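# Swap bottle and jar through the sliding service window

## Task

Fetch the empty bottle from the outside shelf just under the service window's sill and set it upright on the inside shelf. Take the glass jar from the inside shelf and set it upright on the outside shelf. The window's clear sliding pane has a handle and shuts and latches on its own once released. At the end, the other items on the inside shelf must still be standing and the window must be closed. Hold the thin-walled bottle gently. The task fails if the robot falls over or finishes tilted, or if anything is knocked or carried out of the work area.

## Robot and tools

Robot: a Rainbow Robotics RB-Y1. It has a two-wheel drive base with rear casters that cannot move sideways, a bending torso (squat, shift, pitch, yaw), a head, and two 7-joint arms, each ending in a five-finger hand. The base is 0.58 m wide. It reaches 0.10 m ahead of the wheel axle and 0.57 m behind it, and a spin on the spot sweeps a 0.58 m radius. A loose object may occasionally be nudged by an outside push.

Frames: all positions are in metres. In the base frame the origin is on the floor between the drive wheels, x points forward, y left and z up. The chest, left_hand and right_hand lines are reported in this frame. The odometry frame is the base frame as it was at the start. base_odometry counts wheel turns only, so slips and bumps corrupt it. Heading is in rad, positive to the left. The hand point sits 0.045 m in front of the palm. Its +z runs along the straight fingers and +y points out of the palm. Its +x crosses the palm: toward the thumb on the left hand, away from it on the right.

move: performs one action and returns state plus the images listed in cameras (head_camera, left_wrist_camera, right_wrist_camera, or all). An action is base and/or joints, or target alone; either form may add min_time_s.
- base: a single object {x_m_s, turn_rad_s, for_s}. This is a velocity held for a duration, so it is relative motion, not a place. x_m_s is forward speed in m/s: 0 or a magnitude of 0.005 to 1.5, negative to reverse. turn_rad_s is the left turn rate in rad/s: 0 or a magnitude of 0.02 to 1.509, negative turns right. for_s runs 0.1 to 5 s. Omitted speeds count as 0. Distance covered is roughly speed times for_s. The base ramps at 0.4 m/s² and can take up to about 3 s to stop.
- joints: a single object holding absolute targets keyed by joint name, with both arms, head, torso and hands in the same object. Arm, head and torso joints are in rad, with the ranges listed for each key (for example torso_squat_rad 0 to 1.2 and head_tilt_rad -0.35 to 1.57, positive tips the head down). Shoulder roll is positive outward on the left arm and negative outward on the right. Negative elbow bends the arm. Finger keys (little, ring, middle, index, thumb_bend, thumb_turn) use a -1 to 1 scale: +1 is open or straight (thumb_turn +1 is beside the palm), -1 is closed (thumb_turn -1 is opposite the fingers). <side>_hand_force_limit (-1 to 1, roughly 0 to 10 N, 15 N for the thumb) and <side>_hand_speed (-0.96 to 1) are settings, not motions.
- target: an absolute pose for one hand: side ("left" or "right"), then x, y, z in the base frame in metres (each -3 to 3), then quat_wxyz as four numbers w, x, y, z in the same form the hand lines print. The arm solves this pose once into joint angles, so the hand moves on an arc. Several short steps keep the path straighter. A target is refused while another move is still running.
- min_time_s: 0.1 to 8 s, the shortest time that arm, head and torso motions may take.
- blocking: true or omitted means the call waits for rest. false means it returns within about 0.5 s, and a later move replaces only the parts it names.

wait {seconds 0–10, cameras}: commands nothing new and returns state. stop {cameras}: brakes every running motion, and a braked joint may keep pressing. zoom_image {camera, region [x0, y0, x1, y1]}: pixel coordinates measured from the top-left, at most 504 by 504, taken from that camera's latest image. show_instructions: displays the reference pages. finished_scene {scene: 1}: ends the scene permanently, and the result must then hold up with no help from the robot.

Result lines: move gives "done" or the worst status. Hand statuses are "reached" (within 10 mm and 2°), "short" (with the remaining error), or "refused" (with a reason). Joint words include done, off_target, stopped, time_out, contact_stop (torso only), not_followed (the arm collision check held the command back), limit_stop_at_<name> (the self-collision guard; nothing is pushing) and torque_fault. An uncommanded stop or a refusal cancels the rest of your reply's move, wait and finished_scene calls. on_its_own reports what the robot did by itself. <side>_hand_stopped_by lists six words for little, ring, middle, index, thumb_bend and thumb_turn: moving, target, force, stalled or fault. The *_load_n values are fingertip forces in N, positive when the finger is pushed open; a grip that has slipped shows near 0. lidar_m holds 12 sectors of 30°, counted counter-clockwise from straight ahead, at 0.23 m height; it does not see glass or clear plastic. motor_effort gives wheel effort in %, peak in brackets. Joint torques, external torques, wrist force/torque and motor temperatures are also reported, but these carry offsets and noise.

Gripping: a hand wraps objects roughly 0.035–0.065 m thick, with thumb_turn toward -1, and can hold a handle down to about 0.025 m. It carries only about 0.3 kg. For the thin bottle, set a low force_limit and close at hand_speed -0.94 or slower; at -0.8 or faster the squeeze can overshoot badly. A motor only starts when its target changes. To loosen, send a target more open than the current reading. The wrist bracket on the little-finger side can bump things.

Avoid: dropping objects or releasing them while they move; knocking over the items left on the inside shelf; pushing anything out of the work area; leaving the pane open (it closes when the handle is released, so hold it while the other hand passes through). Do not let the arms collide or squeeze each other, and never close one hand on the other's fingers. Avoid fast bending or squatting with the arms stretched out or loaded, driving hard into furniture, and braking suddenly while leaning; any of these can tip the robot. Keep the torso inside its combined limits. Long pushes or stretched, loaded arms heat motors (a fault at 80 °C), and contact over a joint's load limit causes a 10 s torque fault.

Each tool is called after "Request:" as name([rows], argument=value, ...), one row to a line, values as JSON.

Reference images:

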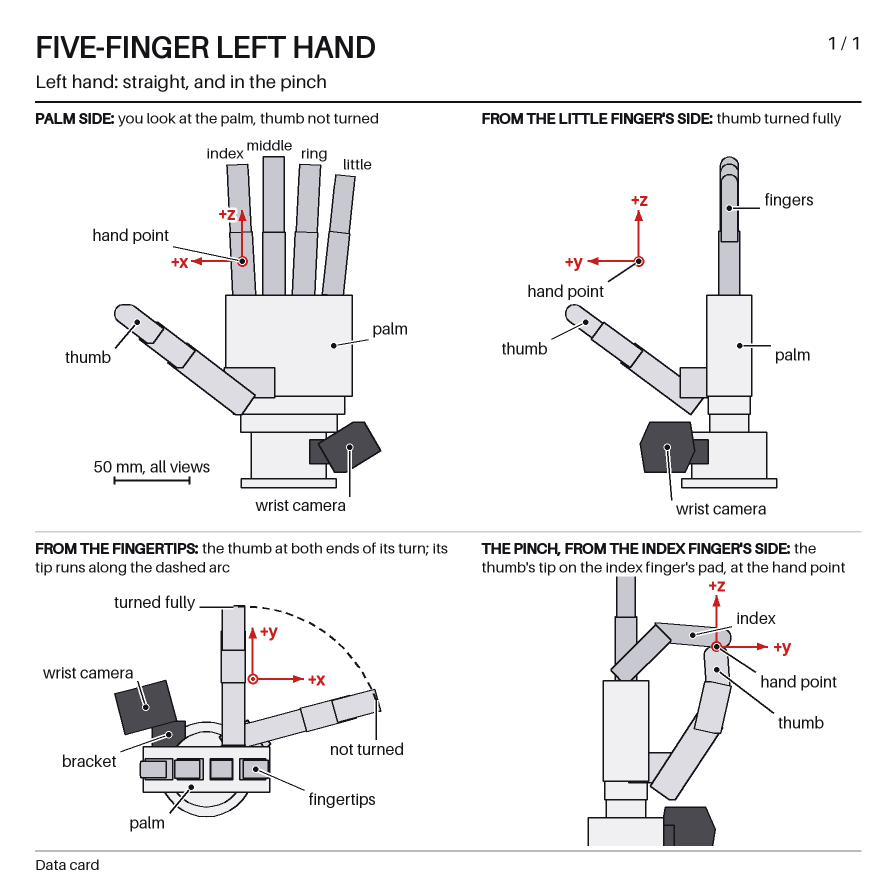

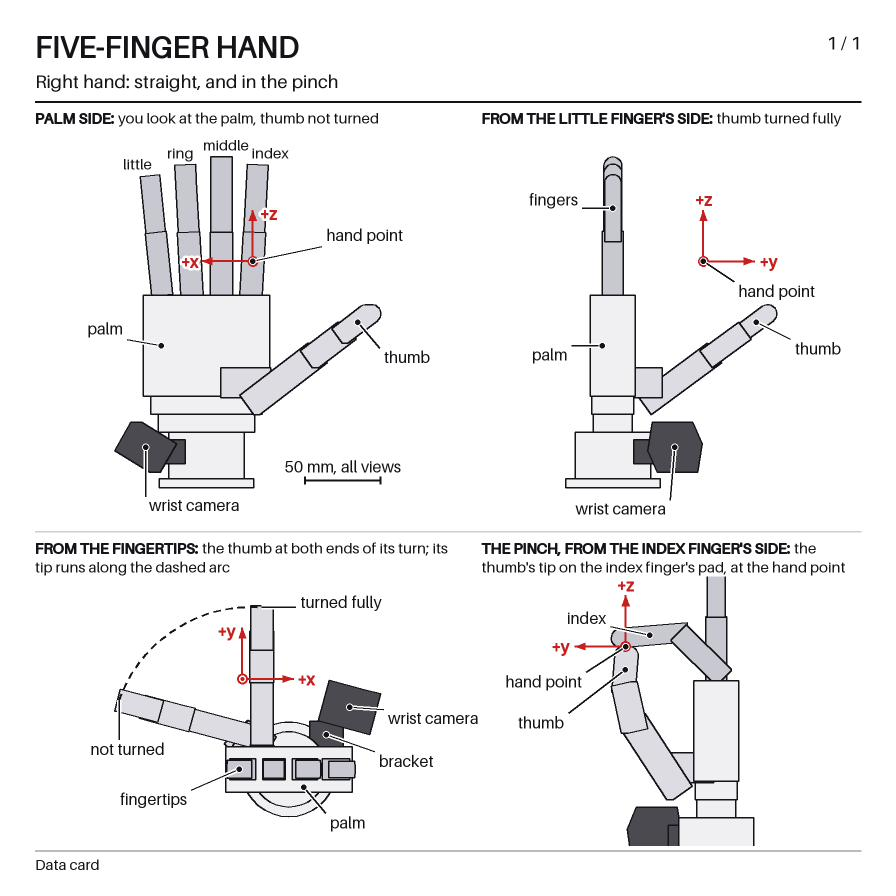

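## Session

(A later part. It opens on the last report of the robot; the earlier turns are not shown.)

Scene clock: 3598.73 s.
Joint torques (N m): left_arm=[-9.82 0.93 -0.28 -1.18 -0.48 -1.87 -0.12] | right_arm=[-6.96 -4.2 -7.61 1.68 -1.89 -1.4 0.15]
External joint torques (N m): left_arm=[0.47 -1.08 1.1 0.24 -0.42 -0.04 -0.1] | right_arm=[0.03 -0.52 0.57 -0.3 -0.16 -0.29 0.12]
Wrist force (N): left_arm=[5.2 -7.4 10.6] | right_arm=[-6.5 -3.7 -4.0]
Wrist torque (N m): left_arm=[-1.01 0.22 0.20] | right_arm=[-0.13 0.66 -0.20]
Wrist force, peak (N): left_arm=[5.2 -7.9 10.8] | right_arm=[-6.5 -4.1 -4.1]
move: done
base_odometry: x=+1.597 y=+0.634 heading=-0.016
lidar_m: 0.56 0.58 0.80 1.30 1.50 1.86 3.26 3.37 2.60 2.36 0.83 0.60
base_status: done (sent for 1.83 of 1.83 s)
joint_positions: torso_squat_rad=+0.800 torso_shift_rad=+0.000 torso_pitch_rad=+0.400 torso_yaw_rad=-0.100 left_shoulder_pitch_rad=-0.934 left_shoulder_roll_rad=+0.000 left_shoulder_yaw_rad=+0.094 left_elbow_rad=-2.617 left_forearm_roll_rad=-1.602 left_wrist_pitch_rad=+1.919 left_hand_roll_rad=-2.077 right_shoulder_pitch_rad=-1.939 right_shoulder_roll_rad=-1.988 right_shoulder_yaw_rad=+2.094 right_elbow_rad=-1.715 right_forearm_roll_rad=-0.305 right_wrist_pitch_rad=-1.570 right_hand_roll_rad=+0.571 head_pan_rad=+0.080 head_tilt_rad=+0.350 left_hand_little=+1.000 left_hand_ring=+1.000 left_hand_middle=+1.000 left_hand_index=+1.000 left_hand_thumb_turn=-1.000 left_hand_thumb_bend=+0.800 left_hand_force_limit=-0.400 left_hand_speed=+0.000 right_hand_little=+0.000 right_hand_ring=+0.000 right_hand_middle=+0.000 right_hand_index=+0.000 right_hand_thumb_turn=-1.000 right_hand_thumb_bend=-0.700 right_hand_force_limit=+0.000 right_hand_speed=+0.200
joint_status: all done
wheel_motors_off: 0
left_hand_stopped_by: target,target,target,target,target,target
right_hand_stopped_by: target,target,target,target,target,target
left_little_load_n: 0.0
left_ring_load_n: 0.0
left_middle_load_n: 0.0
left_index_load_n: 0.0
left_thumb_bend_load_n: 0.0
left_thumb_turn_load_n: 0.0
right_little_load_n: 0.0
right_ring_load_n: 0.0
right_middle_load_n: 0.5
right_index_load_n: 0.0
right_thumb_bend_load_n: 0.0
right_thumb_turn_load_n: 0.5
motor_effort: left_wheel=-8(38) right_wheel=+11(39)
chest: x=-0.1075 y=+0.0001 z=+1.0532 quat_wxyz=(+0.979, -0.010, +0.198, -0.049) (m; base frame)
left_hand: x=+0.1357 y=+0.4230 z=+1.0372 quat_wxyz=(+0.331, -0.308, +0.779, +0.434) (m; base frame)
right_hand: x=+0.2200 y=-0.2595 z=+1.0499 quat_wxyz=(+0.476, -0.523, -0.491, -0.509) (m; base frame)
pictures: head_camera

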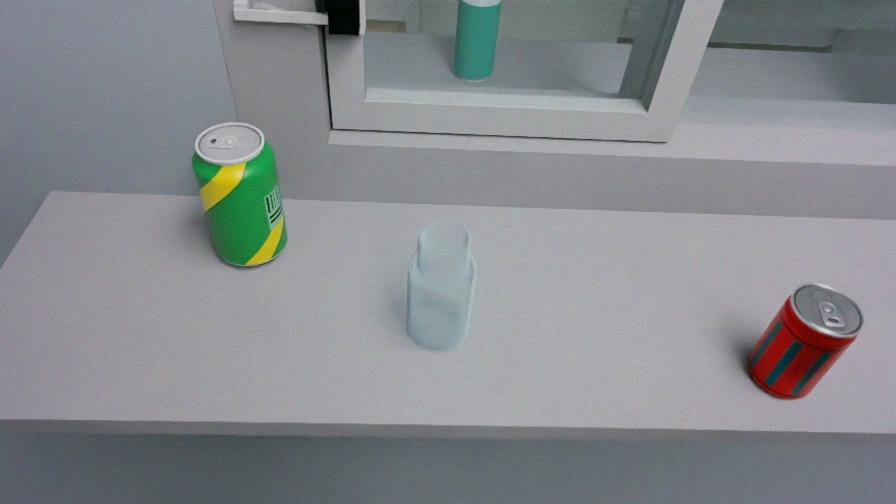

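Request:
move(joints={"left_shoulder_pitch_rad":-0.868,"left_shoulder_roll_rad":0,"left_shoulder_yaw_rad":-0.466,"left_elbow_rad":-2.386,"left_forearm_roll_rad":-0.73,"left_wrist_pitch_rad":1.919,"left_hand_roll_rad":-1.2}, min_time_s=4)

Request:
move(target={"side":"left","x":0.338,"y":0.01,"z":0.95,"quat_wxyz":[0.5,0.018,0.865,-0.042]}, min_time_s=3, cameras=["head_camera"])

Scene clock: 3611.03 s.
Joint torques (N m): left_arm=[-10.77 -3.26 -0.37 -4.58 -0.47 -1.84 0.23] | right_arm=[-7.5 -4.2 -8.05 1.91 -1.91 -1.13 0.16]
External joint torques (N m): left_arm=[1.08 -0.45 -1.17 0.36 0.17 -0.19 0.25] | right_arm=[-0.51 -0.52 0.14 -0.06 -0.19 -0.03 0.12]
Wrist force (N): left_arm=[5.8 -5.3 11.1] | right_arm=[-6.3 -3.4 -4.0]
Wrist torque (N m): left_arm=[-0.97 0.15 0.28] | right_arm=[-0.08 0.60 -0.16]
Wrist force, peak (N): left_arm=[5.4 -7.6 10.8] | right_arm=[-6.7 -3.7 -4.1]
move: done
base_odometry: x=+1.597 y=+0.634 heading=-0.016
lidar_m: 0.56 0.59 0.80 1.30 1.49 1.86 3.25 3.39 2.60 2.36 0.83 0.59
base_status: not commanded
joint_positions: torso_squat_rad=+0.800 torso_shift_rad=+0.000 torso_pitch_rad=+0.400 torso_yaw_rad=-0.100 left_shoulder_pitch_rad=-0.868 left_shoulder_roll_rad=+0.000 left_shoulder_yaw_rad=-0.466 left_elbow_rad=-2.386 left_forearm_roll_rad=-0.730 left_wrist_pitch_rad=+1.919 left_hand_roll_rad=-1.200 right_shoulder_pitch_rad=-1.939 right_shoulder_roll_rad=-1.988 right_shoulder_yaw_rad=+2.094 right_elbow_rad=-1.715 right_forearm_roll_rad=-0.305 right_wrist_pitch_rad=-1.570 right_hand_roll_rad=+0.571 head_pan_rad=+0.080 head_tilt_rad=+0.350 left_hand_little=+1.000 left_hand_ring=+1.000 left_hand_middle=+1.000 left_hand_index=+1.000 left_hand_thumb_turn=-1.000 left_hand_thumb_bend=+0.800 left_hand_force_limit=-0.400 left_hand_speed=+0.000 right_hand_little=+0.000 right_hand_ring=+0.000 right_hand_middle=+0.000 right_hand_index=+0.000 right_hand_thumb_turn=-1.000 right_hand_thumb_bend=-0.700 right_hand_force_limit=+0.000 right_hand_speed=+0.200
joint_status: all done
wheel_motors_off: 0
left_hand_stopped_by: target,target,target,target,target,target
right_hand_stopped_by: target,target,target,target,target,target
left_little_load_n: 0.0
left_ring_load_n: 0.0
left_middle_load_n: 0.0
left_index_load_n: 0.0
left_thumb_bend_load_n: 0.5
left_thumb_turn_load_n: 0.0
right_little_load_n: 0.0
right_ring_load_n: 0.0
right_middle_load_n: 0.5
right_index_load_n: 0.0
right_thumb_bend_load_n: 0.5
right_thumb_turn_load_n: 0.5
motor_effort: left_wheel=-8(11) right_wheel=+9(13)
chest: x=-0.1075 y=+0.0001 z=+1.0532 quat_wxyz=(+0.979, -0.010, +0.198, -0.049) (m; base frame)
left_hand: x=+0.3463 y=+0.1232 z=+0.9556 quat_wxyz=(+0.521, -0.037, +0.852, +0.035) (m; base frame)
right_hand: x=+0.2200 y=-0.2595 z=+1.0499 quat_wxyz=(+0.476, -0.523, -0.491, -0.509) (m; base frame)
pictures: none

Scene clock: 3614.37 s.
Joint torques (N m): left_arm=[-13.33 -4.17 1.1 -4.93 -0.68 -1.74 0.11] | right_arm=[-7.51 -4.25 -8.18 1.94 -1.76 -1.24 0.29]
External joint torques (N m): left_arm=[-0.93 -0.02 -1.17 0.4 0.19 -0.22 0.13] | right_arm=[-0.52 -0.58 0.01 -0.04 -0.04 -0.14 0.25]
Wrist force (N): left_arm=[6.0 -4.3 11.2] | right_arm=[-6.3 -3.6 -3.4]
Wrist torque (N m): left_arm=[-0.85 0.14 0.24] | right_arm=[-0.16 0.61 -0.19]
Wrist force, peak (N): left_arm=[5.9 -5.0 11.3] | right_arm=[-6.7 -3.6 -4.0]
move: short
base_odometry: x=+1.597 y=+0.634 heading=-0.016
lidar_m: 0.56 0.58 0.81 1.31 1.48 1.86 3.25 3.38 2.59 2.35 0.82 0.60
base_status: not commanded
joint_positions: torso_squat_rad=+0.800 torso_shift_rad=+0.000 torso_pitch_rad=+0.400 torso_yaw_rad=-0.100 left_shoulder_pitch_rad=-0.987 left_shoulder_roll_rad=+0.000 left_shoulder_yaw_rad=-0.656 left_elbow_rad=-2.259 left_forearm_roll_rad=-0.571 left_wrist_pitch_rad=+1.919 left_hand_roll_rad=-0.945 right_shoulder_pitch_rad=-1.939 right_shoulder_roll_rad=-1.988 right_shoulder_yaw_rad=+2.094 right_elbow_rad=-1.715 right_forearm_roll_rad=-0.305 right_wrist_pitch_rad=-1.570 right_hand_roll_rad=+0.571 head_pan_rad=+0.080 head_tilt_rad=+0.350 left_hand_little=+1.000 left_hand_ring=+1.000 left_hand_middle=+1.000 left_hand_index=+1.000 left_hand_thumb_turn=-1.000 left_hand_thumb_bend=+0.800 left_hand_force_limit=-0.400 left_hand_speed=+0.000 right_hand_little=+0.000 right_hand_ring=+0.000 right_hand_middle=+0.000 right_hand_index=+0.000 right_hand_thumb_turn=-1.000 right_hand_thumb_bend=-0.700 right_hand_force_limit=+0.000 right_hand_speed=+0.200
joint_status: all done
wheel_motors_off: 0
left_hand_stopped_by: target,target,target,target,target,target
right_hand_stopped_by: target,target,target,target,target,target
left_little_load_n: 0.0
left_ring_load_n: 0.5
left_middle_load_n: 0.0
left_index_load_n: 0.0
left_thumb_bend_load_n: 0.0
left_thumb_turn_load_n: 0.5
right_little_load_n: 0.0
right_ring_load_n: 0.0
right_middle_load_n: 0.5
right_index_load_n: 0.0
right_thumb_bend_load_n: 0.5
right_thumb_turn_load_n: 0.5
motor_effort: left_wheel=-8(11) right_wheel=+11(12)
chest: x=-0.1075 y=+0.0001 z=+1.0532 quat_wxyz=(+0.979, -0.010, +0.198, -0.049) (m; base frame)
left_hand: x=+0.3384 y=+0.0102 z=+0.9494 quat_wxyz=(+0.521, +0.025, +0.851, -0.054) (m; base frame)
left_hand_status: short (checked arc, as near as the solve gets, planned for 3.0 s): 1 mm and 3.3 deg off. The place is met; only the turn is off.
right_hand: x=+0.2200 y=-0.2595 z=+1.0499 quat_wxyz=(+0.476, -0.523, -0.491, -0.509) (m; base frame)
pictures: head_camera

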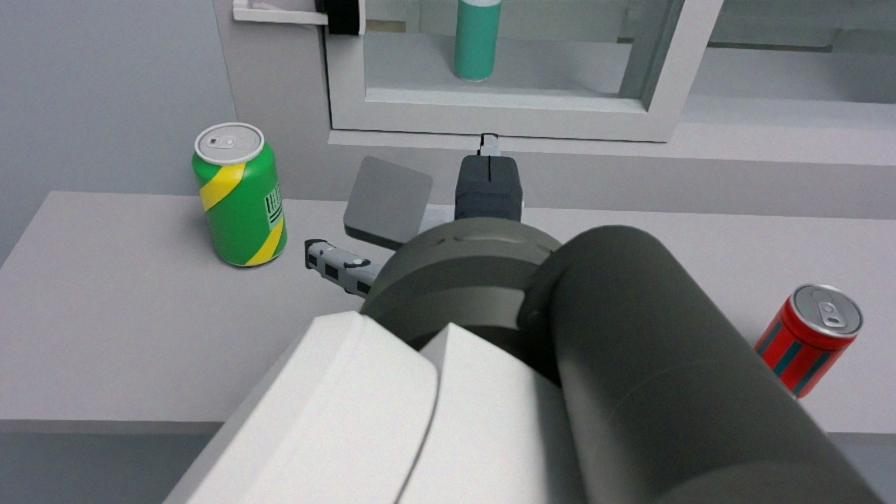

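Request:
move(target={"side":"left","x":0.34,"y":-0.012,"z":0.89,"quat_wxyz":[0.5,0.018,0.865,-0.042]}, min_time_s=3, cameras=["left_wrist_camera","head_camera"])

Scene clock: 3620.67 s.
Joint torques (N m): left_arm=[-10.84 -4.62 1.34 -6.33 -1.54 -1.76 0.15] | right_arm=[-7.56 -4.3 -8.2 1.73 -1.74 -1.51 0.18]
External joint torques (N m): left_arm=[1.5 0.64 -1.02 0.33 -0.46 -0.44 0.17] | right_arm=[-0.57 -0.62 -0.01 -0.25 -0.01 -0.41 0.14]
Wrist force (N): left_arm=[5.9 -4.5 11.6] | right_arm=[-6.5 -3.5 -4.0]
Wrist torque (N m): left_arm=[-0.91 0.17 0.22] | right_arm=[-0.10 0.64 -0.19]
Wrist force, peak (N): left_arm=[5.8 -4.6 11.8] | right_arm=[-6.6 -3.7 -4.3]
move: done
base_odometry: x=+1.597 y=+0.634 heading=-0.016
lidar_m: 0.55 0.59 0.81 1.29 1.50 1.87 3.26 3.38 2.57 2.37 0.84 0.60
base_status: not commanded
joint_positions: torso_squat_rad=+0.800 torso_shift_rad=+0.000 torso_pitch_rad=+0.400 torso_yaw_rad=-0.100 left_shoulder_pitch_rad=-0.910 left_shoulder_roll_rad=+0.008 left_shoulder_yaw_rad=-0.737 left_elbow_rad=-2.098 left_forearm_roll_rad=-0.582 left_wrist_pitch_rad=+1.800 left_hand_roll_rad=-0.794 right_shoulder_pitch_rad=-1.939 right_shoulder_roll_rad=-1.988 right_shoulder_yaw_rad=+2.094 right_elbow_rad=-1.715 right_forearm_roll_rad=-0.305 right_wrist_pitch_rad=-1.570 right_hand_roll_rad=+0.571 head_pan_rad=+0.080 head_tilt_rad=+0.350 left_hand_little=+1.000 left_hand_ring=+1.000 left_hand_middle=+1.000 left_hand_index=+1.000 left_hand_thumb_turn=-1.000 left_hand_thumb_bend=+0.800 left_hand_force_limit=-0.400 left_hand_speed=+0.000 right_hand_little=+0.000 right_hand_ring=+0.000 right_hand_middle=+0.000 right_hand_index=+0.000 right_hand_thumb_turn=-1.000 right_hand_thumb_bend=-0.700 right_hand_force_limit=+0.000 right_hand_speed=+0.200
joint_status: all done
wheel_motors_off: 0
left_hand_stopped_by: target,target,target,target,target,target
right_hand_stopped_by: target,target,target,target,target,target
left_little_load_n: 0.0
left_ring_load_n: 0.0
left_middle_load_n: 0.0
left_index_load_n: -0.5
left_thumb_bend_load_n: 0.0
left_thumb_turn_load_n: 0.5
right_little_load_n: 0.0
right_ring_load_n: 0.0
right_middle_load_n: 0.5
right_index_load_n: 0.0
right_thumb_bend_load_n: 0.5
right_thumb_turn_load_n: 0.5
motor_effort: left_wheel=-9(10) right_wheel=+10(13)
chest: x=-0.1075 y=+0.0001 z=+1.0532 quat_wxyz=(+0.979, -0.010, +0.198, -0.049) (m; base frame)
left_hand: x=+0.3395 y=-0.0117 z=+0.8902 quat_wxyz=(+0.500, +0.019, +0.865, -0.043) (m; base frame)
left_hand_status: reached (checked arc, planned for 3.0 s): 1 mm and 0.1 deg off.
right_hand: x=+0.2200 y=-0.2595 z=+1.0499 quat_wxyz=(+0.476, -0.523, -0.491, -0.509) (m; base frame)
pictures: head_camera, left_wrist_camera

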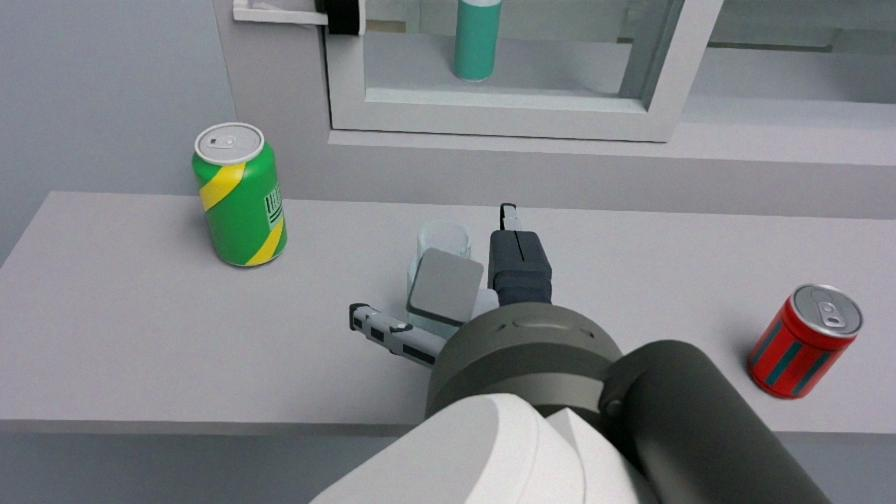

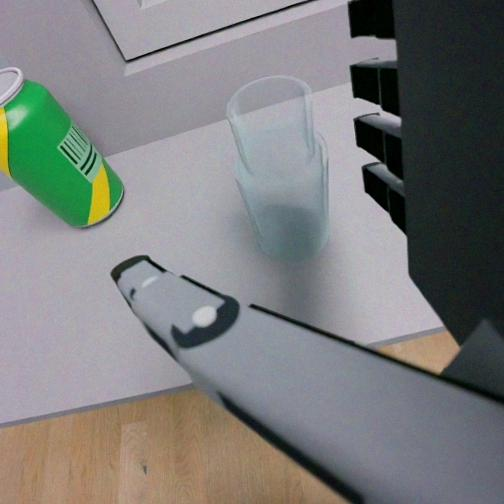

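Request:
move(target={"side":"left","x":0.376,"y":-0.0125,"z":0.867,"quat_wxyz":[0.5,0.018,0.865,-0.042]}, min_time_s=2.5, cameras=["left_wrist_camera"])

Request:
move(target={"side":"left","x":0.402,"y":-0.013,"z":0.852,"quat_wxyz":[0.5,0.018,0.865,-0.042]}, min_time_s=2.5, cameras=["left_wrist_camera","head_camera"])

Scene clock: 3627.47 s.
Joint torques (N m): left_arm=[-14.47 -3.93 3.84 -7 -0.96 -1.72 0.2] | right_arm=[-7.39 -3.85 -8.04 1.92 -1.7 -1.27 0.33]
External joint torques (N m): left_arm=[-0.98 0.61 1.24 0.34 0.18 -0.45 0.22] | right_arm=[-0.4 -0.17 0.15 -0.05 0.02 -0.17 0.3]
Wrist force (N): left_arm=[5.6 -4.7 12.0] | right_arm=[-6.6 -3.4 -3.9]
Wrist torque (N m): left_arm=[-0.97 0.22 0.25] | right_arm=[-0.12 0.65 -0.19]
Wrist force, peak (N): left_arm=[5.6 -4.9 12.0] | right_arm=[-6.6 -3.8 -4.3]
move: done
base_odometry: x=+1.597 y=+0.634 heading=-0.016
lidar_m: 0.56 0.60 0.80 1.31 1.49 1.87 3.26 3.38 2.60 2.37 0.83 0.59
base_status: not commanded
joint_positions: torso_squat_rad=+0.800 torso_shift_rad=+0.000 torso_pitch_rad=+0.400 torso_yaw_rad=-0.100 left_shoulder_pitch_rad=-0.915 left_shoulder_roll_rad=+0.048 left_shoulder_yaw_rad=-0.677 left_elbow_rad=-1.975 left_forearm_roll_rad=-0.519 left_wrist_pitch_rad=+1.657 left_hand_roll_rad=-0.748 right_shoulder_pitch_rad=-1.939 right_shoulder_roll_rad=-1.988 right_shoulder_yaw_rad=+2.094 right_elbow_rad=-1.715 right_forearm_roll_rad=-0.305 right_wrist_pitch_rad=-1.570 right_hand_roll_rad=+0.571 head_pan_rad=+0.080 head_tilt_rad=+0.350 left_hand_little=+1.000 left_hand_ring=+1.000 left_hand_middle=+1.000 left_hand_index=+1.000 left_hand_thumb_turn=-1.000 left_hand_thumb_bend=+0.800 left_hand_force_limit=-0.400 left_hand_speed=+0.000 right_hand_little=+0.000 right_hand_ring=+0.000 right_hand_middle=+0.000 right_hand_index=+0.000 right_hand_thumb_turn=-1.000 right_hand_thumb_bend=-0.700 right_hand_force_limit=+0.000 right_hand_speed=+0.200
joint_status: all done
wheel_motors_off: 0
left_hand_stopped_by: target,target,target,target,target,target
right_hand_stopped_by: target,target,target,target,target,target
left_little_load_n: 0.0
left_ring_load_n: 0.0
left_middle_load_n: 0.0
left_index_load_n: 0.0
left_thumb_bend_load_n: -0.5
left_thumb_turn_load_n: 0.5
right_little_load_n: 0.0
right_ring_load_n: 0.0
right_middle_load_n: 0.5
right_index_load_n: 0.0
right_thumb_bend_load_n: 0.5
right_thumb_turn_load_n: 0.0
motor_effort: left_wheel=-8(10) right_wheel=+10(12)
chest: x=-0.1075 y=+0.0001 z=+1.0532 quat_wxyz=(+0.979, -0.010, +0.198, -0.049) (m; base frame)
left_hand: x=+0.3754 y=-0.0124 z=+0.8669 quat_wxyz=(+0.500, +0.018, +0.865, -0.042) (m; base frame)
left_hand_status: reached (checked arc, planned for 2.5 s): 1 mm and 0.0 deg off.
right_hand: x=+0.2200 y=-0.2595 z=+1.0499 quat_wxyz=(+0.476, -0.523, -0.491, -0.509) (m; base frame)
pictures: left_wrist_camera

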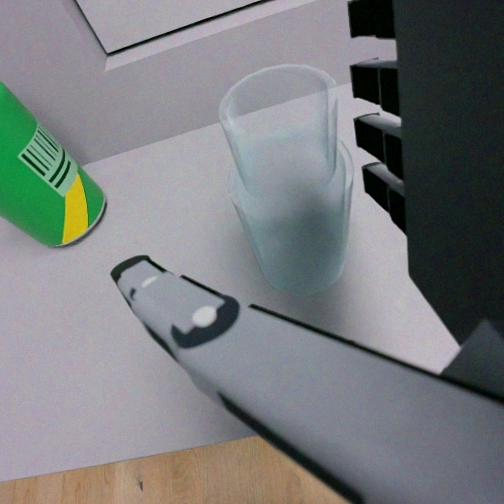

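Scene clock: 3630.30 s.
Joint torques (N m): left_arm=[-15.03 -3.31 3.87 -7.47 -1.01 -1.66 0.13] | right_arm=[-7.35 -4.53 -8.3 1.91 -1.82 -1.39 0.24]
External joint torques (N m): left_arm=[-0.62 0.67 1.08 0.26 0.17 -0.43 0.15] | right_arm=[-0.36 -0.85 -0.11 -0.07 -0.1 -0.28 0.2]
Wrist force (N): left_arm=[5.8 -4.9 11.6] | right_arm=[-6.5 -3.6 -3.9]
Wrist torque (N m): left_arm=[-0.99 0.16 0.27] | right_arm=[-0.12 0.66 -0.21]
Wrist force, peak (N): left_arm=[5.9 -5.0 11.7] | right_arm=[-6.8 -3.6 -4.2]
move: done
base_odometry: x=+1.597 y=+0.634 heading=-0.016
lidar_m: 0.56 0.59 0.80 1.30 1.49 1.85 3.26 3.38 2.59 2.37 0.82 0.59
base_status: not commanded
joint_positions: torso_squat_rad=+0.800 torso_shift_rad=+0.000 torso_pitch_rad=+0.400 torso_yaw_rad=-0.100 left_shoulder_pitch_rad=-0.933 left_shoulder_roll_rad=+0.068 left_shoulder_yaw_rad=-0.637 left_elbow_rad=-1.873 left_forearm_roll_rad=-0.481 left_wrist_pitch_rad=+1.558 left_hand_roll_rad=-0.720 right_shoulder_pitch_rad=-1.939 right_shoulder_roll_rad=-1.988 right_shoulder_yaw_rad=+2.094 right_elbow_rad=-1.715 right_forearm_roll_rad=-0.305 right_wrist_pitch_rad=-1.570 right_hand_roll_rad=+0.571 head_pan_rad=+0.080 head_tilt_rad=+0.350 left_hand_little=+1.000 left_hand_ring=+1.000 left_hand_middle=+1.000 left_hand_index=+1.000 left_hand_thumb_turn=-1.000 left_hand_thumb_bend=+0.800 left_hand_force_limit=-0.400 left_hand_speed=+0.000 right_hand_little=+0.000 right_hand_ring=+0.000 right_hand_middle=+0.000 right_hand_index=+0.000 right_hand_thumb_turn=-1.000 right_hand_thumb_bend=-0.700 right_hand_force_limit=+0.000 right_hand_speed=+0.200
joint_status: all done
wheel_motors_off: 0
left_hand_stopped_by: target,target,target,target,target,target
right_hand_stopped_by: target,target,target,target,target,target
left_little_load_n: 0.0
left_ring_load_n: 0.0
left_middle_load_n: 0.0
left_index_load_n: 0.0
left_thumb_bend_load_n: 0.0
left_thumb_turn_load_n: 0.0
right_little_load_n: 0.0
right_ring_load_n: 0.0
right_middle_load_n: 0.5
right_index_load_n: 0.0
right_thumb_bend_load_n: 0.5
right_thumb_turn_load_n: 0.5
motor_effort: left_wheel=-9(10) right_wheel=+10(12)
chest: x=-0.1075 y=+0.0001 z=+1.0532 quat_wxyz=(+0.979, -0.010, +0.198, -0.049) (m; base frame)
left_hand: x=+0.4017 y=-0.0130 z=+0.8519 quat_wxyz=(+0.500, +0.018, +0.865, -0.042) (m; base frame)
left_hand_status: reached (checked arc, planned for 2.5 s): 0 mm and 0.0 deg off.
right_hand: x=+0.2200 y=-0.2595 z=+1.0499 quat_wxyz=(+0.476, -0.523, -0.491, -0.509) (m; base frame)
pictures: head_camera, left_wrist_camera

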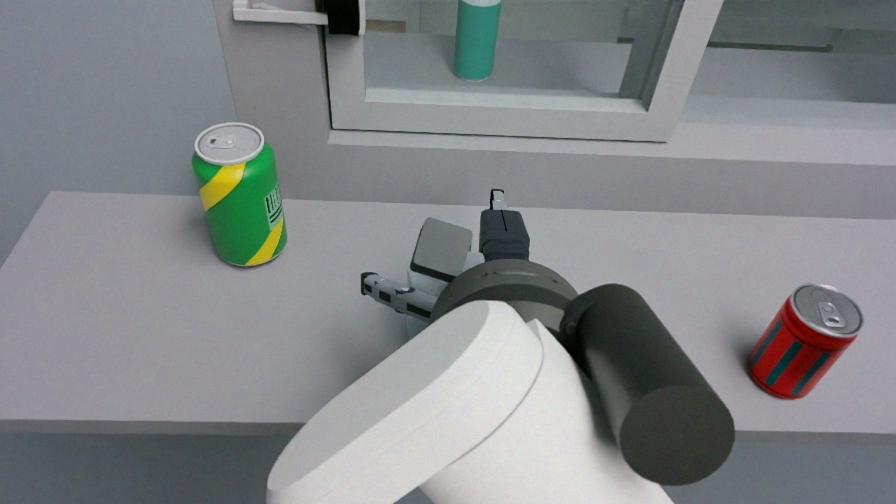

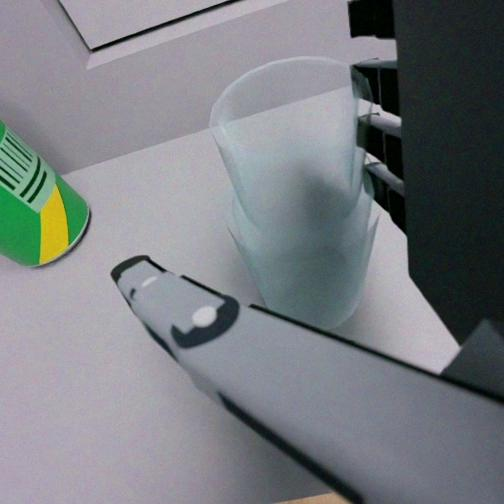

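Request:
move(target={"side":"left","x":0.403,"y":-0.021,"z":0.849,"quat_wxyz":[0.5,0.018,0.865,-0.042]}, min_time_s=1.5)

Request:
move(joints={"left_hand_speed": -0.85, "left_hand_force_limit": -0.8, "left_hand_thumb_bend": 0.42}, cameras=["left_wrist_camera"])

Scene clock: 3639.90 s.
Joint torques (N m): left_arm=[-15.44 -5.52 1.71 -7.45 -1.68 -1.66 0.31] | right_arm=[-7.3 -3.83 -8.26 1.82 -1.69 -1.42 0.45]
External joint torques (N m): left_arm=[-0.9 -1.33 -1.05 0.37 -0.48 -0.45 0.34] | right_arm=[-0.31 -0.16 -0.07 -0.16 0.04 -0.32 0.41]
Wrist force (N): left_arm=[6.0 -4.6 11.4] | right_arm=[-6.4 -3.4 -4.1]
Wrist torque (N m): left_arm=[-0.92 0.13 0.28] | right_arm=[-0.09 0.63 -0.18]
Wrist force, peak (N): left_arm=[6.1 -4.8 11.7] | right_arm=[-6.7 -3.7 -4.2]
move: done
base_odometry: x=+1.597 y=+0.634 heading=-0.016
lidar_m: 0.56 0.58 0.80 1.31 1.49 1.87 3.26 3.38 2.59 2.36 0.82 0.59
base_status: not commanded
joint_positions: torso_squat_rad=+0.800 torso_shift_rad=+0.000 torso_pitch_rad=+0.400 torso_yaw_rad=-0.100 left_shoulder_pitch_rad=-0.944 left_shoulder_roll_rad=+0.053 left_shoulder_yaw_rad=-0.644 left_elbow_rad=-1.837 left_forearm_roll_rad=-0.490 left_wrist_pitch_rad=+1.545 left_hand_roll_rad=-0.705 right_shoulder_pitch_rad=-1.939 right_shoulder_roll_rad=-1.988 right_shoulder_yaw_rad=+2.094 right_elbow_rad=-1.715 right_forearm_roll_rad=-0.305 right_wrist_pitch_rad=-1.570 right_hand_roll_rad=+0.571 head_pan_rad=+0.080 head_tilt_rad=+0.350 left_hand_little=+1.000 left_hand_ring=+1.000 left_hand_middle=+1.000 left_hand_index=+1.000 left_hand_thumb_turn=-1.000 left_hand_thumb_bend=+0.800 left_hand_force_limit=-0.400 left_hand_speed=+0.000 right_hand_little=+0.000 right_hand_ring=+0.000 right_hand_middle=+0.000 right_hand_index=+0.000 right_hand_thumb_turn=-1.000 right_hand_thumb_bend=-0.700 right_hand_force_limit=+0.000 right_hand_speed=+0.200
joint_status: all done
wheel_motors_off: 0
left_hand_stopped_by: target,target,target,target,target,target
right_hand_stopped_by: target,target,target,target,target,target
left_little_load_n: 0.0
left_ring_load_n: 0.0
left_middle_load_n: 0.0
left_index_load_n: 0.0
left_thumb_bend_load_n: 0.0
left_thumb_turn_load_n: 0.0
right_little_load_n: 0.0
right_ring_load_n: 0.0
right_middle_load_n: 0.5
right_index_load_n: 0.0
right_thumb_bend_load_n: 0.5
right_thumb_turn_load_n: 0.5
motor_effort: left_wheel=-9(10) right_wheel=+9(12)
chest: x=-0.1075 y=+0.0001 z=+1.0532 quat_wxyz=(+0.979, -0.010, +0.198, -0.049) (m; base frame)
left_hand: x=+0.4027 y=-0.0206 z=+0.8490 quat_wxyz=(+0.500, +0.018, +0.865, -0.042) (m; base frame)
left_hand_status: reached (checked arc, planned for 1.5 s): 1 mm and 0.0 deg off.
right_hand: x=+0.2200 y=-0.2595 z=+1.0499 quat_wxyz=(+0.476, -0.523, -0.491, -0.509) (m; base frame)
pictures: none

Scene clock: 3642.13 s.
Joint torques (N m): left_arm=[-15.42 -5.81 1.81 -7.38 -1.56 -1.67 0.15] | right_arm=[-7.39 -4.38 -8.35 1.88 -1.51 -1.23 0.37]
External joint torques (N m): left_arm=[-0.88 -1.62 -0.94 0.44 -0.37 -0.46 0.18] | right_arm=[-0.4 -0.7 -0.16 -0.1 0.21 -0.13 0.33]
Wrist force (N): left_arm=[5.4 -4.1 11.2] | right_arm=[-6.5 -3.6 -4.0]
Wrist torque (N m): left_arm=[-0.95 0.19 0.26] | right_arm=[-0.13 0.66 -0.19]
Wrist force, peak (N): left_arm=[5.9 -4.7 11.8] | right_arm=[-6.8 -3.5 -4.2]
move: done
base_odometry: x=+1.597 y=+0.634 heading=-0.016
lidar_m: 0.56 0.58 0.81 1.31 1.49 1.85 3.25 3.37 2.60 2.35 0.83 0.60
base_status: not commanded
joint_positions: torso_squat_rad=+0.800 torso_shift_rad=+0.000 torso_pitch_rad=+0.400 torso_yaw_rad=-0.100 left_shoulder_pitch_rad=-0.944 left_shoulder_roll_rad=+0.053 left_shoulder_yaw_rad=-0.644 left_elbow_rad=-1.837 left_forearm_roll_rad=-0.490 left_wrist_pitch_rad=+1.545 left_hand_roll_rad=-0.705 right_shoulder_pitch_rad=-1.939 right_shoulder_roll_rad=-1.988 right_shoulder_yaw_rad=+2.094 right_elbow_rad=-1.715 right_forearm_roll_rad=-0.305 right_wrist_pitch_rad=-1.570 right_hand_roll_rad=+0.571 head_pan_rad=+0.080 head_tilt_rad=+0.350 left_hand_little=+1.000 left_hand_ring=+1.000 left_hand_middle=+1.000 left_hand_index=+1.000 left_hand_thumb_turn=-1.000 left_hand_thumb_bend=+0.421 left_hand_force_limit=-0.800 left_hand_speed=-0.850 right_hand_little=+0.000 right_hand_ring=+0.000 right_hand_middle=+0.000 right_hand_index=+0.000 right_hand_thumb_turn=-1.000 right_hand_thumb_bend=-0.700 right_hand_force_limit=+0.000 right_hand_speed=+0.200
joint_status: all done
wheel_motors_off: 0
left_hand_stopped_by: target,target,target,target,target,target
right_hand_stopped_by: target,target,target,target,target,target
left_little_load_n: 0.0
left_ring_load_n: 0.0
left_middle_load_n: 0.0
left_index_load_n: 0.0
left_thumb_bend_load_n: 1.0
left_thumb_turn_load_n: 0.0
right_little_load_n: 0.0
right_ring_load_n: 0.0
right_middle_load_n: 0.5
right_index_load_n: 0.0
right_thumb_bend_load_n: 0.5
right_thumb_turn_load_n: 0.5
motor_effort: left_wheel=-10(10) right_wheel=+9(13)
chest: x=-0.1075 y=+0.0001 z=+1.0532 quat_wxyz=(+0.979, -0.010, +0.198, -0.049) (m; base frame)
left_hand: x=+0.4027 y=-0.0206 z=+0.8490 quat_wxyz=(+0.500, +0.018, +0.865, -0.042) (m; base frame)
right_hand: x=+0.2200 y=-0.2595 z=+1.0499 quat_wxyz=(+0.476, -0.523, -0.491, -0.509) (m; base frame)
pictures: left_wrist_camera

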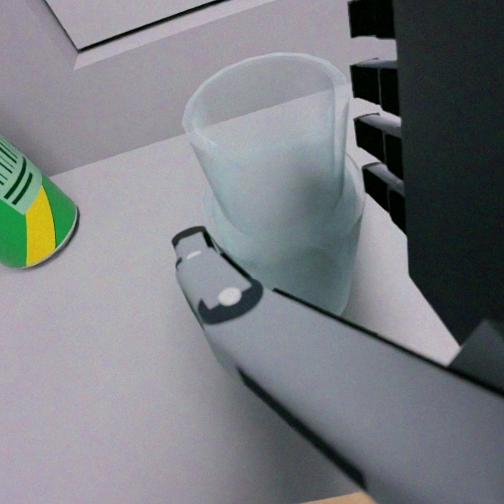

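Request:
move(joints={"left_hand_speed": -0.94, "left_hand_force_limit": -0.6, "left_hand_index": 0.02, "left_hand_middle": 0.02})

Request:
move(joints={"left_hand_speed": -0.95, "left_hand_force_limit": 0.0, "left_hand_index": -0.02, "left_hand_middle": -0.02}, cameras=["left_wrist_camera","head_camera"])

Scene clock: 3649.60 s.
Joint torques (N m): left_arm=[-15.39 -5.58 1.49 -7.78 -1.54 -1.54 0.06] | right_arm=[-7.36 -3.8 -8.33 1.88 -1.78 -1.13 0.33]
External joint torques (N m): left_arm=[-0.85 -1.39 -1.26 0.04 -0.34 -0.33 0.09] | right_arm=[-0.37 -0.12 -0.14 -0.1 -0.06 -0.03 0.3]
Wrist force (N): left_arm=[6.8 -5.0 11.8] | right_arm=[-6.3 -3.4 -3.8]
Wrist torque (N m): left_arm=[-0.95 0.14 0.28] | right_arm=[-0.09 0.62 -0.17]
Wrist force, peak (N): left_arm=[6.8 -4.9 12.2] | right_arm=[-6.7 -3.6 -4.3]
move: off_target
base_odometry: x=+1.597 y=+0.634 heading=-0.016
lidar_m: 0.56 0.58 0.81 1.29 1.48 1.86 3.26 3.39 2.60 2.36 0.82 0.59
base_status: not commanded
joint_positions: torso_squat_rad=+0.800 torso_shift_rad=+0.000 torso_pitch_rad=+0.400 torso_yaw_rad=-0.100 left_shoulder_pitch_rad=-0.944 left_shoulder_roll_rad=+0.053 left_shoulder_yaw_rad=-0.644 left_elbow_rad=-1.837 left_forearm_roll_rad=-0.490 left_wrist_pitch_rad=+1.545 left_hand_roll_rad=-0.705 right_shoulder_pitch_rad=-1.939 right_shoulder_roll_rad=-1.988 right_shoulder_yaw_rad=+2.094 right_elbow_rad=-1.715 right_forearm_roll_rad=-0.305 right_wrist_pitch_rad=-1.570 right_hand_roll_rad=+0.571 head_pan_rad=+0.080 head_tilt_rad=+0.350 left_hand_little=+1.000 left_hand_ring=+1.000 left_hand_middle=+0.363 left_hand_index=+0.527 left_hand_thumb_turn=-1.000 left_hand_thumb_bend=+0.421 left_hand_force_limit=-0.600 left_hand_speed=-0.940 right_hand_little=+0.000 right_hand_ring=+0.000 right_hand_middle=+0.000 right_hand_index=+0.000 right_hand_thumb_turn=-1.000 right_hand_thumb_bend=-0.700 right_hand_force_limit=+0.000 right_hand_speed=+0.200
joint_status: left_hand_middle off_target (ended at +0.363, target +0.020); left_hand_index off_target (ended at +0.527, target +0.020); the others done
wheel_motors_off: 0
left_hand_stopped_by: target,target,force,force,target,target
right_hand_stopped_by: target,target,target,target,target,target
left_little_load_n: 0.0
left_ring_load_n: 0.0
left_middle_load_n: 2.5
left_index_load_n: 1.0
left_thumb_bend_load_n: 4.0
left_thumb_turn_load_n: 1.0
right_little_load_n: 0.5
right_ring_load_n: 0.0
right_middle_load_n: 0.5
right_index_load_n: 0.0
right_thumb_bend_load_n: 0.5
right_thumb_turn_load_n: 0.5
motor_effort: left_wheel=-8(10) right_wheel=+11(14)
chest: x=-0.1075 y=+0.0001 z=+1.0532 quat_wxyz=(+0.979, -0.010, +0.198, -0.049) (m; base frame)
left_hand: x=+0.4027 y=-0.0206 z=+0.8490 quat_wxyz=(+0.500, +0.018, +0.865, -0.042) (m; base frame)
right_hand: x=+0.2200 y=-0.2595 z=+1.0499 quat_wxyz=(+0.476, -0.523, -0.491, -0.509) (m; base frame)
pictures: none

Scene clock: 3650.23 s.
Joint torques (N m): left_arm=[-15.19 -5.29 1.75 -7.74 -1.45 -1.59 0.18] | right_arm=[-7.43 -4.51 -7.94 1.72 -1.59 -1.37 0.25]
External joint torques (N m): left_arm=[-0.65 -1.1 -1 0.07 -0.25 -0.38 0.21] | right_arm=[-0.44 -0.83 0.25 -0.25 0.13 -0.26 0.22]
Wrist force (N): left_arm=[6.1 -4.8 11.8] | right_arm=[-6.5 -3.7 -4.0]
Wrist torque (N m): left_arm=[-0.93 0.16 0.25] | right_arm=[-0.14 0.66 -0.20]
Wrist force, peak (N): left_arm=[6.8 -4.9 12.4] | right_arm=[-6.8 -3.8 -4.1]
move: off_target
base_odometry: x=+1.597 y=+0.634 heading=-0.016
lidar_m: 0.57 0.59 0.80 1.30 1.49 1.86 3.25 3.38 2.59 2.36 0.83 0.59
base_status: not commanded
joint_positions: torso_squat_rad=+0.800 torso_shift_rad=+0.000 torso_pitch_rad=+0.400 torso_yaw_rad=-0.100 left_shoulder_pitch_rad=-0.944 left_shoulder_roll_rad=+0.053 left_shoulder_yaw_rad=-0.644 left_elbow_rad=-1.837 left_forearm_roll_rad=-0.490 left_wrist_pitch_rad=+1.545 left_hand_roll_rad=-0.705 right_shoulder_pitch_rad=-1.939 right_shoulder_roll_rad=-1.988 right_shoulder_yaw_rad=+2.094 right_elbow_rad=-1.715 right_forearm_roll_rad=-0.305 right_wrist_pitch_rad=-1.570 right_hand_roll_rad=+0.571 head_pan_rad=+0.080 head_tilt_rad=+0.350 left_hand_little=+1.000 left_hand_ring=+1.000 left_hand_middle=+0.336 left_hand_index=+0.491 left_hand_thumb_turn=-1.000 left_hand_thumb_bend=+0.423 left_hand_force_limit=+0.000 left_hand_speed=-0.950 right_hand_little=+0.000 right_hand_ring=+0.000 right_hand_middle=+0.000 right_hand_index=+0.000 right_hand_thumb_turn=-1.000 right_hand_thumb_bend=-0.700 right_hand_force_limit=+0.000 right_hand_speed=+0.200
joint_status: left_hand_middle off_target (ended at +0.336, target -0.020); left_hand_index off_target (ended at +0.491, target -0.020); the others done
wheel_motors_off: 0
left_hand_stopped_by: target,target,force,force,target,target
right_hand_stopped_by: target,target,target,target,target,target
left_little_load_n: 0.0
left_ring_load_n: 0.0
left_middle_load_n: 4.0
left_index_load_n: 5.5
left_thumb_bend_load_n: 10.5
left_thumb_turn_load_n: -0.5
right_little_load_n: 0.0
right_ring_load_n: 0.0
right_middle_load_n: 1.0
right_index_load_n: 0.0
right_thumb_bend_load_n: 0.5
right_thumb_turn_load_n: 0.5
motor_effort: left_wheel=-9(10) right_wheel=+9(12)
chest: x=-0.1075 y=+0.0001 z=+1.0532 quat_wxyz=(+0.979, -0.010, +0.198, -0.049) (m; base frame)
left_hand: x=+0.4027 y=-0.0206 z=+0.8489 quat_wxyz=(+0.500, +0.018, +0.865, -0.042) (m; base frame)
right_hand: x=+0.2200 y=-0.2595 z=+1.0499 quat_wxyz=(+0.476, -0.523, -0.491, -0.509) (m; base frame)
pictures: head_camera, left_wrist_camera

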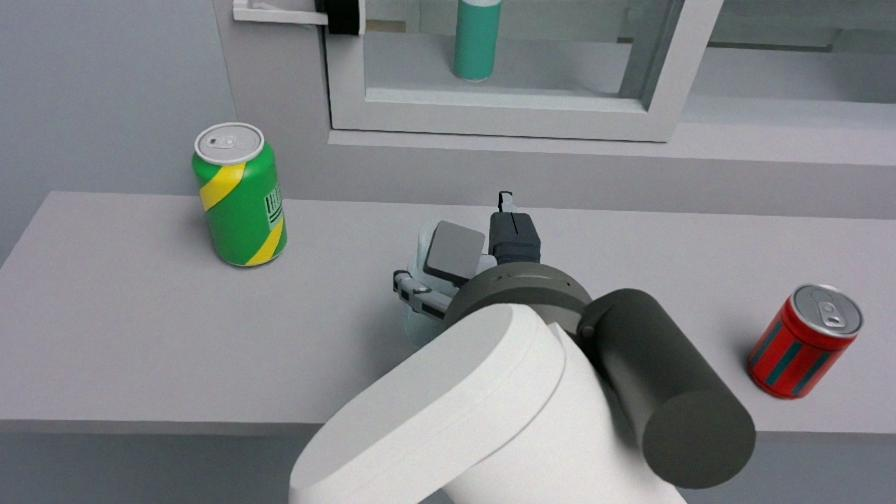

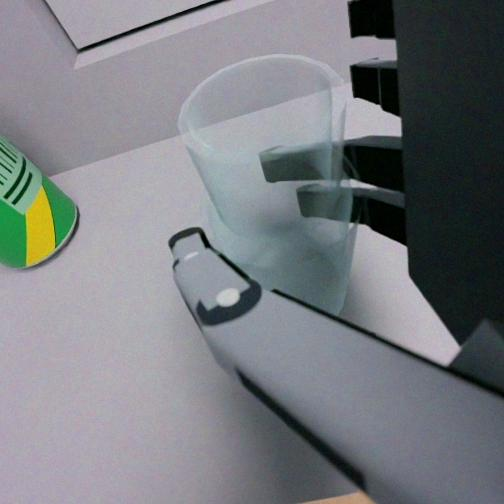

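Request:
move(joints={"left_hand_speed": -0.95, "left_hand_force_limit": 0.15, "left_hand_index": -0.04, "left_hand_middle": -0.05})

Request:
move(target={"side":"left","x":0.401,"y":-0.0205,"z":0.862,"quat_wxyz":[0.5,0.018,0.865,-0.042]}, min_time_s=2, cameras=["left_wrist_camera","head_camera"])

Scene clock: 3655.90 s.
Joint torques (N m): left_arm=[-15.04 -5.45 1.78 -7.92 -1.57 -1.55 0.22] | right_arm=[-7.46 -3.82 -8.08 1.84 -1.86 -1.26 0.36]
External joint torques (N m): left_arm=[-0.5 -1.26 -0.97 -0.11 -0.38 -0.34 0.25] | right_arm=[-0.47 -0.14 0.1 -0.14 -0.14 -0.16 0.32]
Wrist force (N): left_arm=[6.5 -5.0 12.0] | right_arm=[-6.5 -3.7 -4.1]
Wrist torque (N m): left_arm=[-0.95 0.18 0.25] | right_arm=[-0.13 0.64 -0.20]
Wrist force, peak (N): left_arm=[6.7 -5.0 12.1] | right_arm=[-6.9 -4.1 -4.1]
move: off_target
base_odometry: x=+1.597 y=+0.634 heading=-0.016
lidar_m: 0.56 0.59 0.81 1.30 1.48 1.85 3.26 3.39 2.61 2.37 0.82 0.60
base_status: not commanded
joint_positions: torso_squat_rad=+0.800 torso_shift_rad=+0.000 torso_pitch_rad=+0.400 torso_yaw_rad=-0.100 left_shoulder_pitch_rad=-0.944 left_shoulder_roll_rad=+0.053 left_shoulder_yaw_rad=-0.644 left_elbow_rad=-1.837 left_forearm_roll_rad=-0.490 left_wrist_pitch_rad=+1.545 left_hand_roll_rad=-0.705 right_shoulder_pitch_rad=-1.939 right_shoulder_roll_rad=-1.988 right_shoulder_yaw_rad=+2.094 right_elbow_rad=-1.715 right_forearm_roll_rad=-0.305 right_wrist_pitch_rad=-1.570 right_hand_roll_rad=+0.571 head_pan_rad=+0.080 head_tilt_rad=+0.350 left_hand_little=+1.000 left_hand_ring=+1.000 left_hand_middle=+0.324 left_hand_index=+0.488 left_hand_thumb_turn=-1.000 left_hand_thumb_bend=+0.424 left_hand_force_limit=+0.150 left_hand_speed=-0.950 right_hand_little=+0.000 right_hand_ring=+0.000 right_hand_middle=+0.000 right_hand_index=+0.000 right_hand_thumb_turn=-1.000 right_hand_thumb_bend=-0.700 right_hand_force_limit=+0.000 right_hand_speed=+0.200
joint_status: left_hand_middle off_target (ended at +0.324, target -0.050); left_hand_index off_target (ended at +0.488, target -0.040); the others done
wheel_motors_off: 0
left_hand_stopped_by: target,target,force,force,target,target
right_hand_stopped_by: target,target,target,target,target,target
left_little_load_n: 0.0
left_ring_load_n: 0.0
left_middle_load_n: 6.5
left_index_load_n: 4.5
left_thumb_bend_load_n: 13.0
left_thumb_turn_load_n: 0.0
right_little_load_n: 0.0
right_ring_load_n: 0.0
right_middle_load_n: 1.0
right_index_load_n: 0.0
right_thumb_bend_load_n: 0.0
right_thumb_turn_load_n: 0.5
motor_effort: left_wheel=-7(9) right_wheel=+9(11)
chest: x=-0.1075 y=+0.0001 z=+1.0532 quat_wxyz=(+0.979, -0.010, +0.198, -0.049) (m; base frame)
left_hand: x=+0.4027 y=-0.0206 z=+0.8489 quat_wxyz=(+0.500, +0.018, +0.865, -0.042) (m; base frame)
right_hand: x=+0.2200 y=-0.2595 z=+1.0499 quat_wxyz=(+0.476, -0.523, -0.491, -0.509) (m; base frame)
pictures: none

Scene clock: 3658.23 s.
Joint torques (N m): left_arm=[-15.72 -5.6 4.1 -8.69 -1.09 -0.97 -0.28] | right_arm=[-7.04 -4.44 -8.49 1.84 -1.6 -1.35 0.31]
External joint torques (N m): left_arm=[-1.11 -1.49 1.37 -1.06 0.08 0.27 -0.25] | right_arm=[-0.05 -0.76 -0.3 -0.13 0.12 -0.25 0.27]
Wrist force (N): left_arm=[6.0 -4.5 11.5] | right_arm=[-6.5 -3.8 -3.9]
Wrist torque (N m): left_arm=[-0.92 0.14 0.17] | right_arm=[-0.16 0.66 -0.19]
Wrist force, peak (N): left_arm=[7.1 -4.7 12.3] | right_arm=[-6.7 -3.5 -4.1]
move: done
base_odometry: x=+1.597 y=+0.634 heading=-0.016
lidar_m: 0.56 0.58 0.80 1.30 1.49 1.86 3.26 3.37 2.58 2.34 0.84 0.59
base_status: not commanded
joint_positions: torso_squat_rad=+0.800 torso_shift_rad=+0.000 torso_pitch_rad=+0.400 torso_yaw_rad=-0.100 left_shoulder_pitch_rad=-0.964 left_shoulder_roll_rad=+0.044 left_shoulder_yaw_rad=-0.633 left_elbow_rad=-1.858 left_forearm_roll_rad=-0.485 left_wrist_pitch_rad=+1.581 left_hand_roll_rad=-0.728 right_shoulder_pitch_rad=-1.939 right_shoulder_roll_rad=-1.988 right_shoulder_yaw_rad=+2.094 right_elbow_rad=-1.715 right_forearm_roll_rad=-0.305 right_wrist_pitch_rad=-1.570 right_hand_roll_rad=+0.571 head_pan_rad=+0.080 head_tilt_rad=+0.350 left_hand_little=+1.000 left_hand_ring=+1.000 left_hand_middle=+0.323 left_hand_index=+0.487 left_hand_thumb_turn=-1.000 left_hand_thumb_bend=+0.421 left_hand_force_limit=+0.150 left_hand_speed=-0.950 right_hand_little=+0.000 right_hand_ring=+0.000 right_hand_middle=+0.000 right_hand_index=+0.000 right_hand_thumb_turn=-1.000 right_hand_thumb_bend=-0.700 right_hand_force_limit=+0.000 right_hand_speed=+0.200
joint_status: all done
wheel_motors_off: 0
left_hand_stopped_by: target,target,force,force,target,target
right_hand_stopped_by: target,target,target,target,target,target
left_little_load_n: 0.0
left_ring_load_n: 0.0
left_middle_load_n: 0.5
left_index_load_n: 0.0
left_thumb_bend_load_n: 0.5
left_thumb_turn_load_n: 0.5
right_little_load_n: 0.0
right_ring_load_n: 0.0
right_middle_load_n: 0.5
right_index_load_n: 0.0
right_thumb_bend_load_n: 0.5
right_thumb_turn_load_n: 0.5
motor_effort: left_wheel=-8(10) right_wheel=+12(12)
chest: x=-0.1075 y=+0.0001 z=+1.0532 quat_wxyz=(+0.979, -0.010, +0.198, -0.049) (m; base frame)
left_hand: x=+0.4011 y=-0.0205 z=+0.8612 quat_wxyz=(+0.500, +0.018, +0.865, -0.042) (m; base frame)
left_hand_status: reached (checked arc, planned for 2.0 s): 1 mm and 0.0 deg off.
right_hand: x=+0.2200 y=-0.2595 z=+1.0499 quat_wxyz=(+0.476, -0.523, -0.491, -0.509) (m; base frame)
pictures: head_camera, left_wrist_camera

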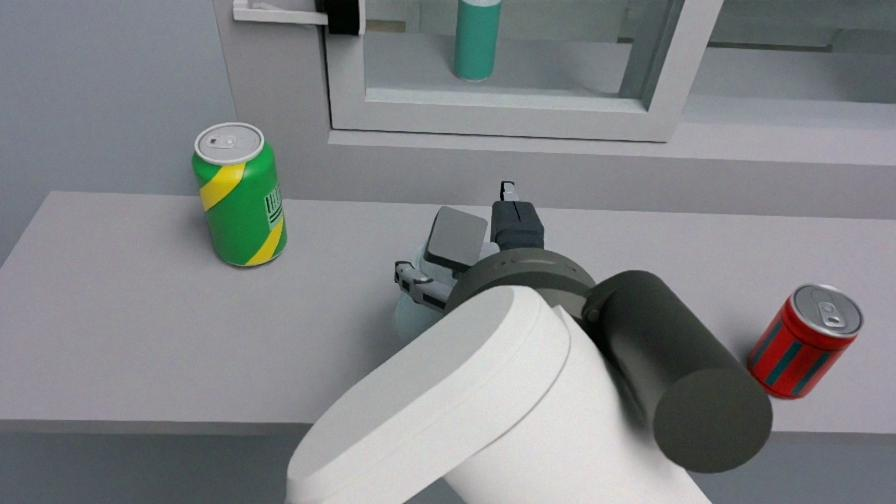

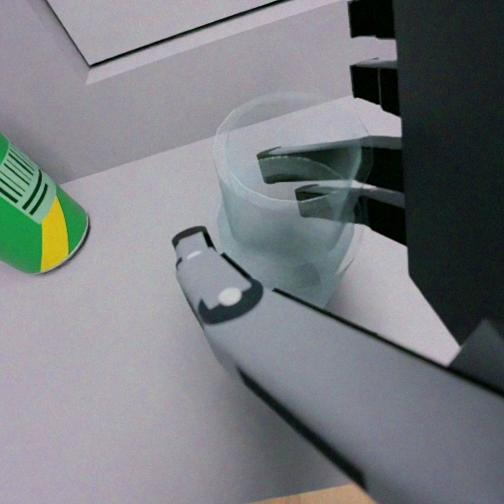

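Request:
zoom_image(camera="head_camera", region=[350, 160, 570, 360])

Request:
zoom_image(camera="left_wrist_camera", region=[100, 40, 440, 380])

Scaled by 2.291 from the camera's 896x504 image, which has a finer 1280x720 frame.

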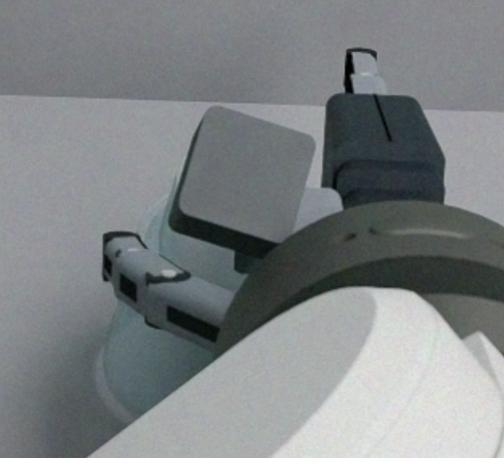

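Scaled by 1.482 from the camera's 504x504 image, which has a finer 720x720 frame.

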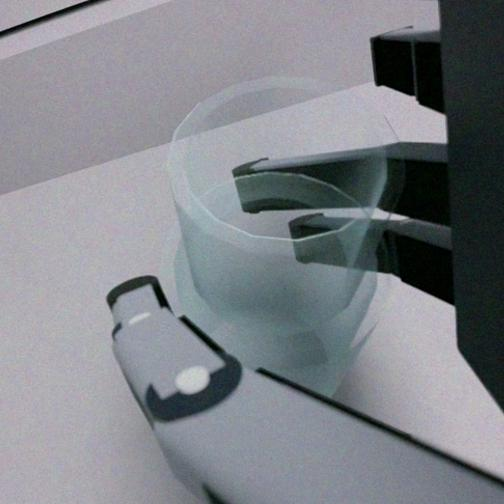

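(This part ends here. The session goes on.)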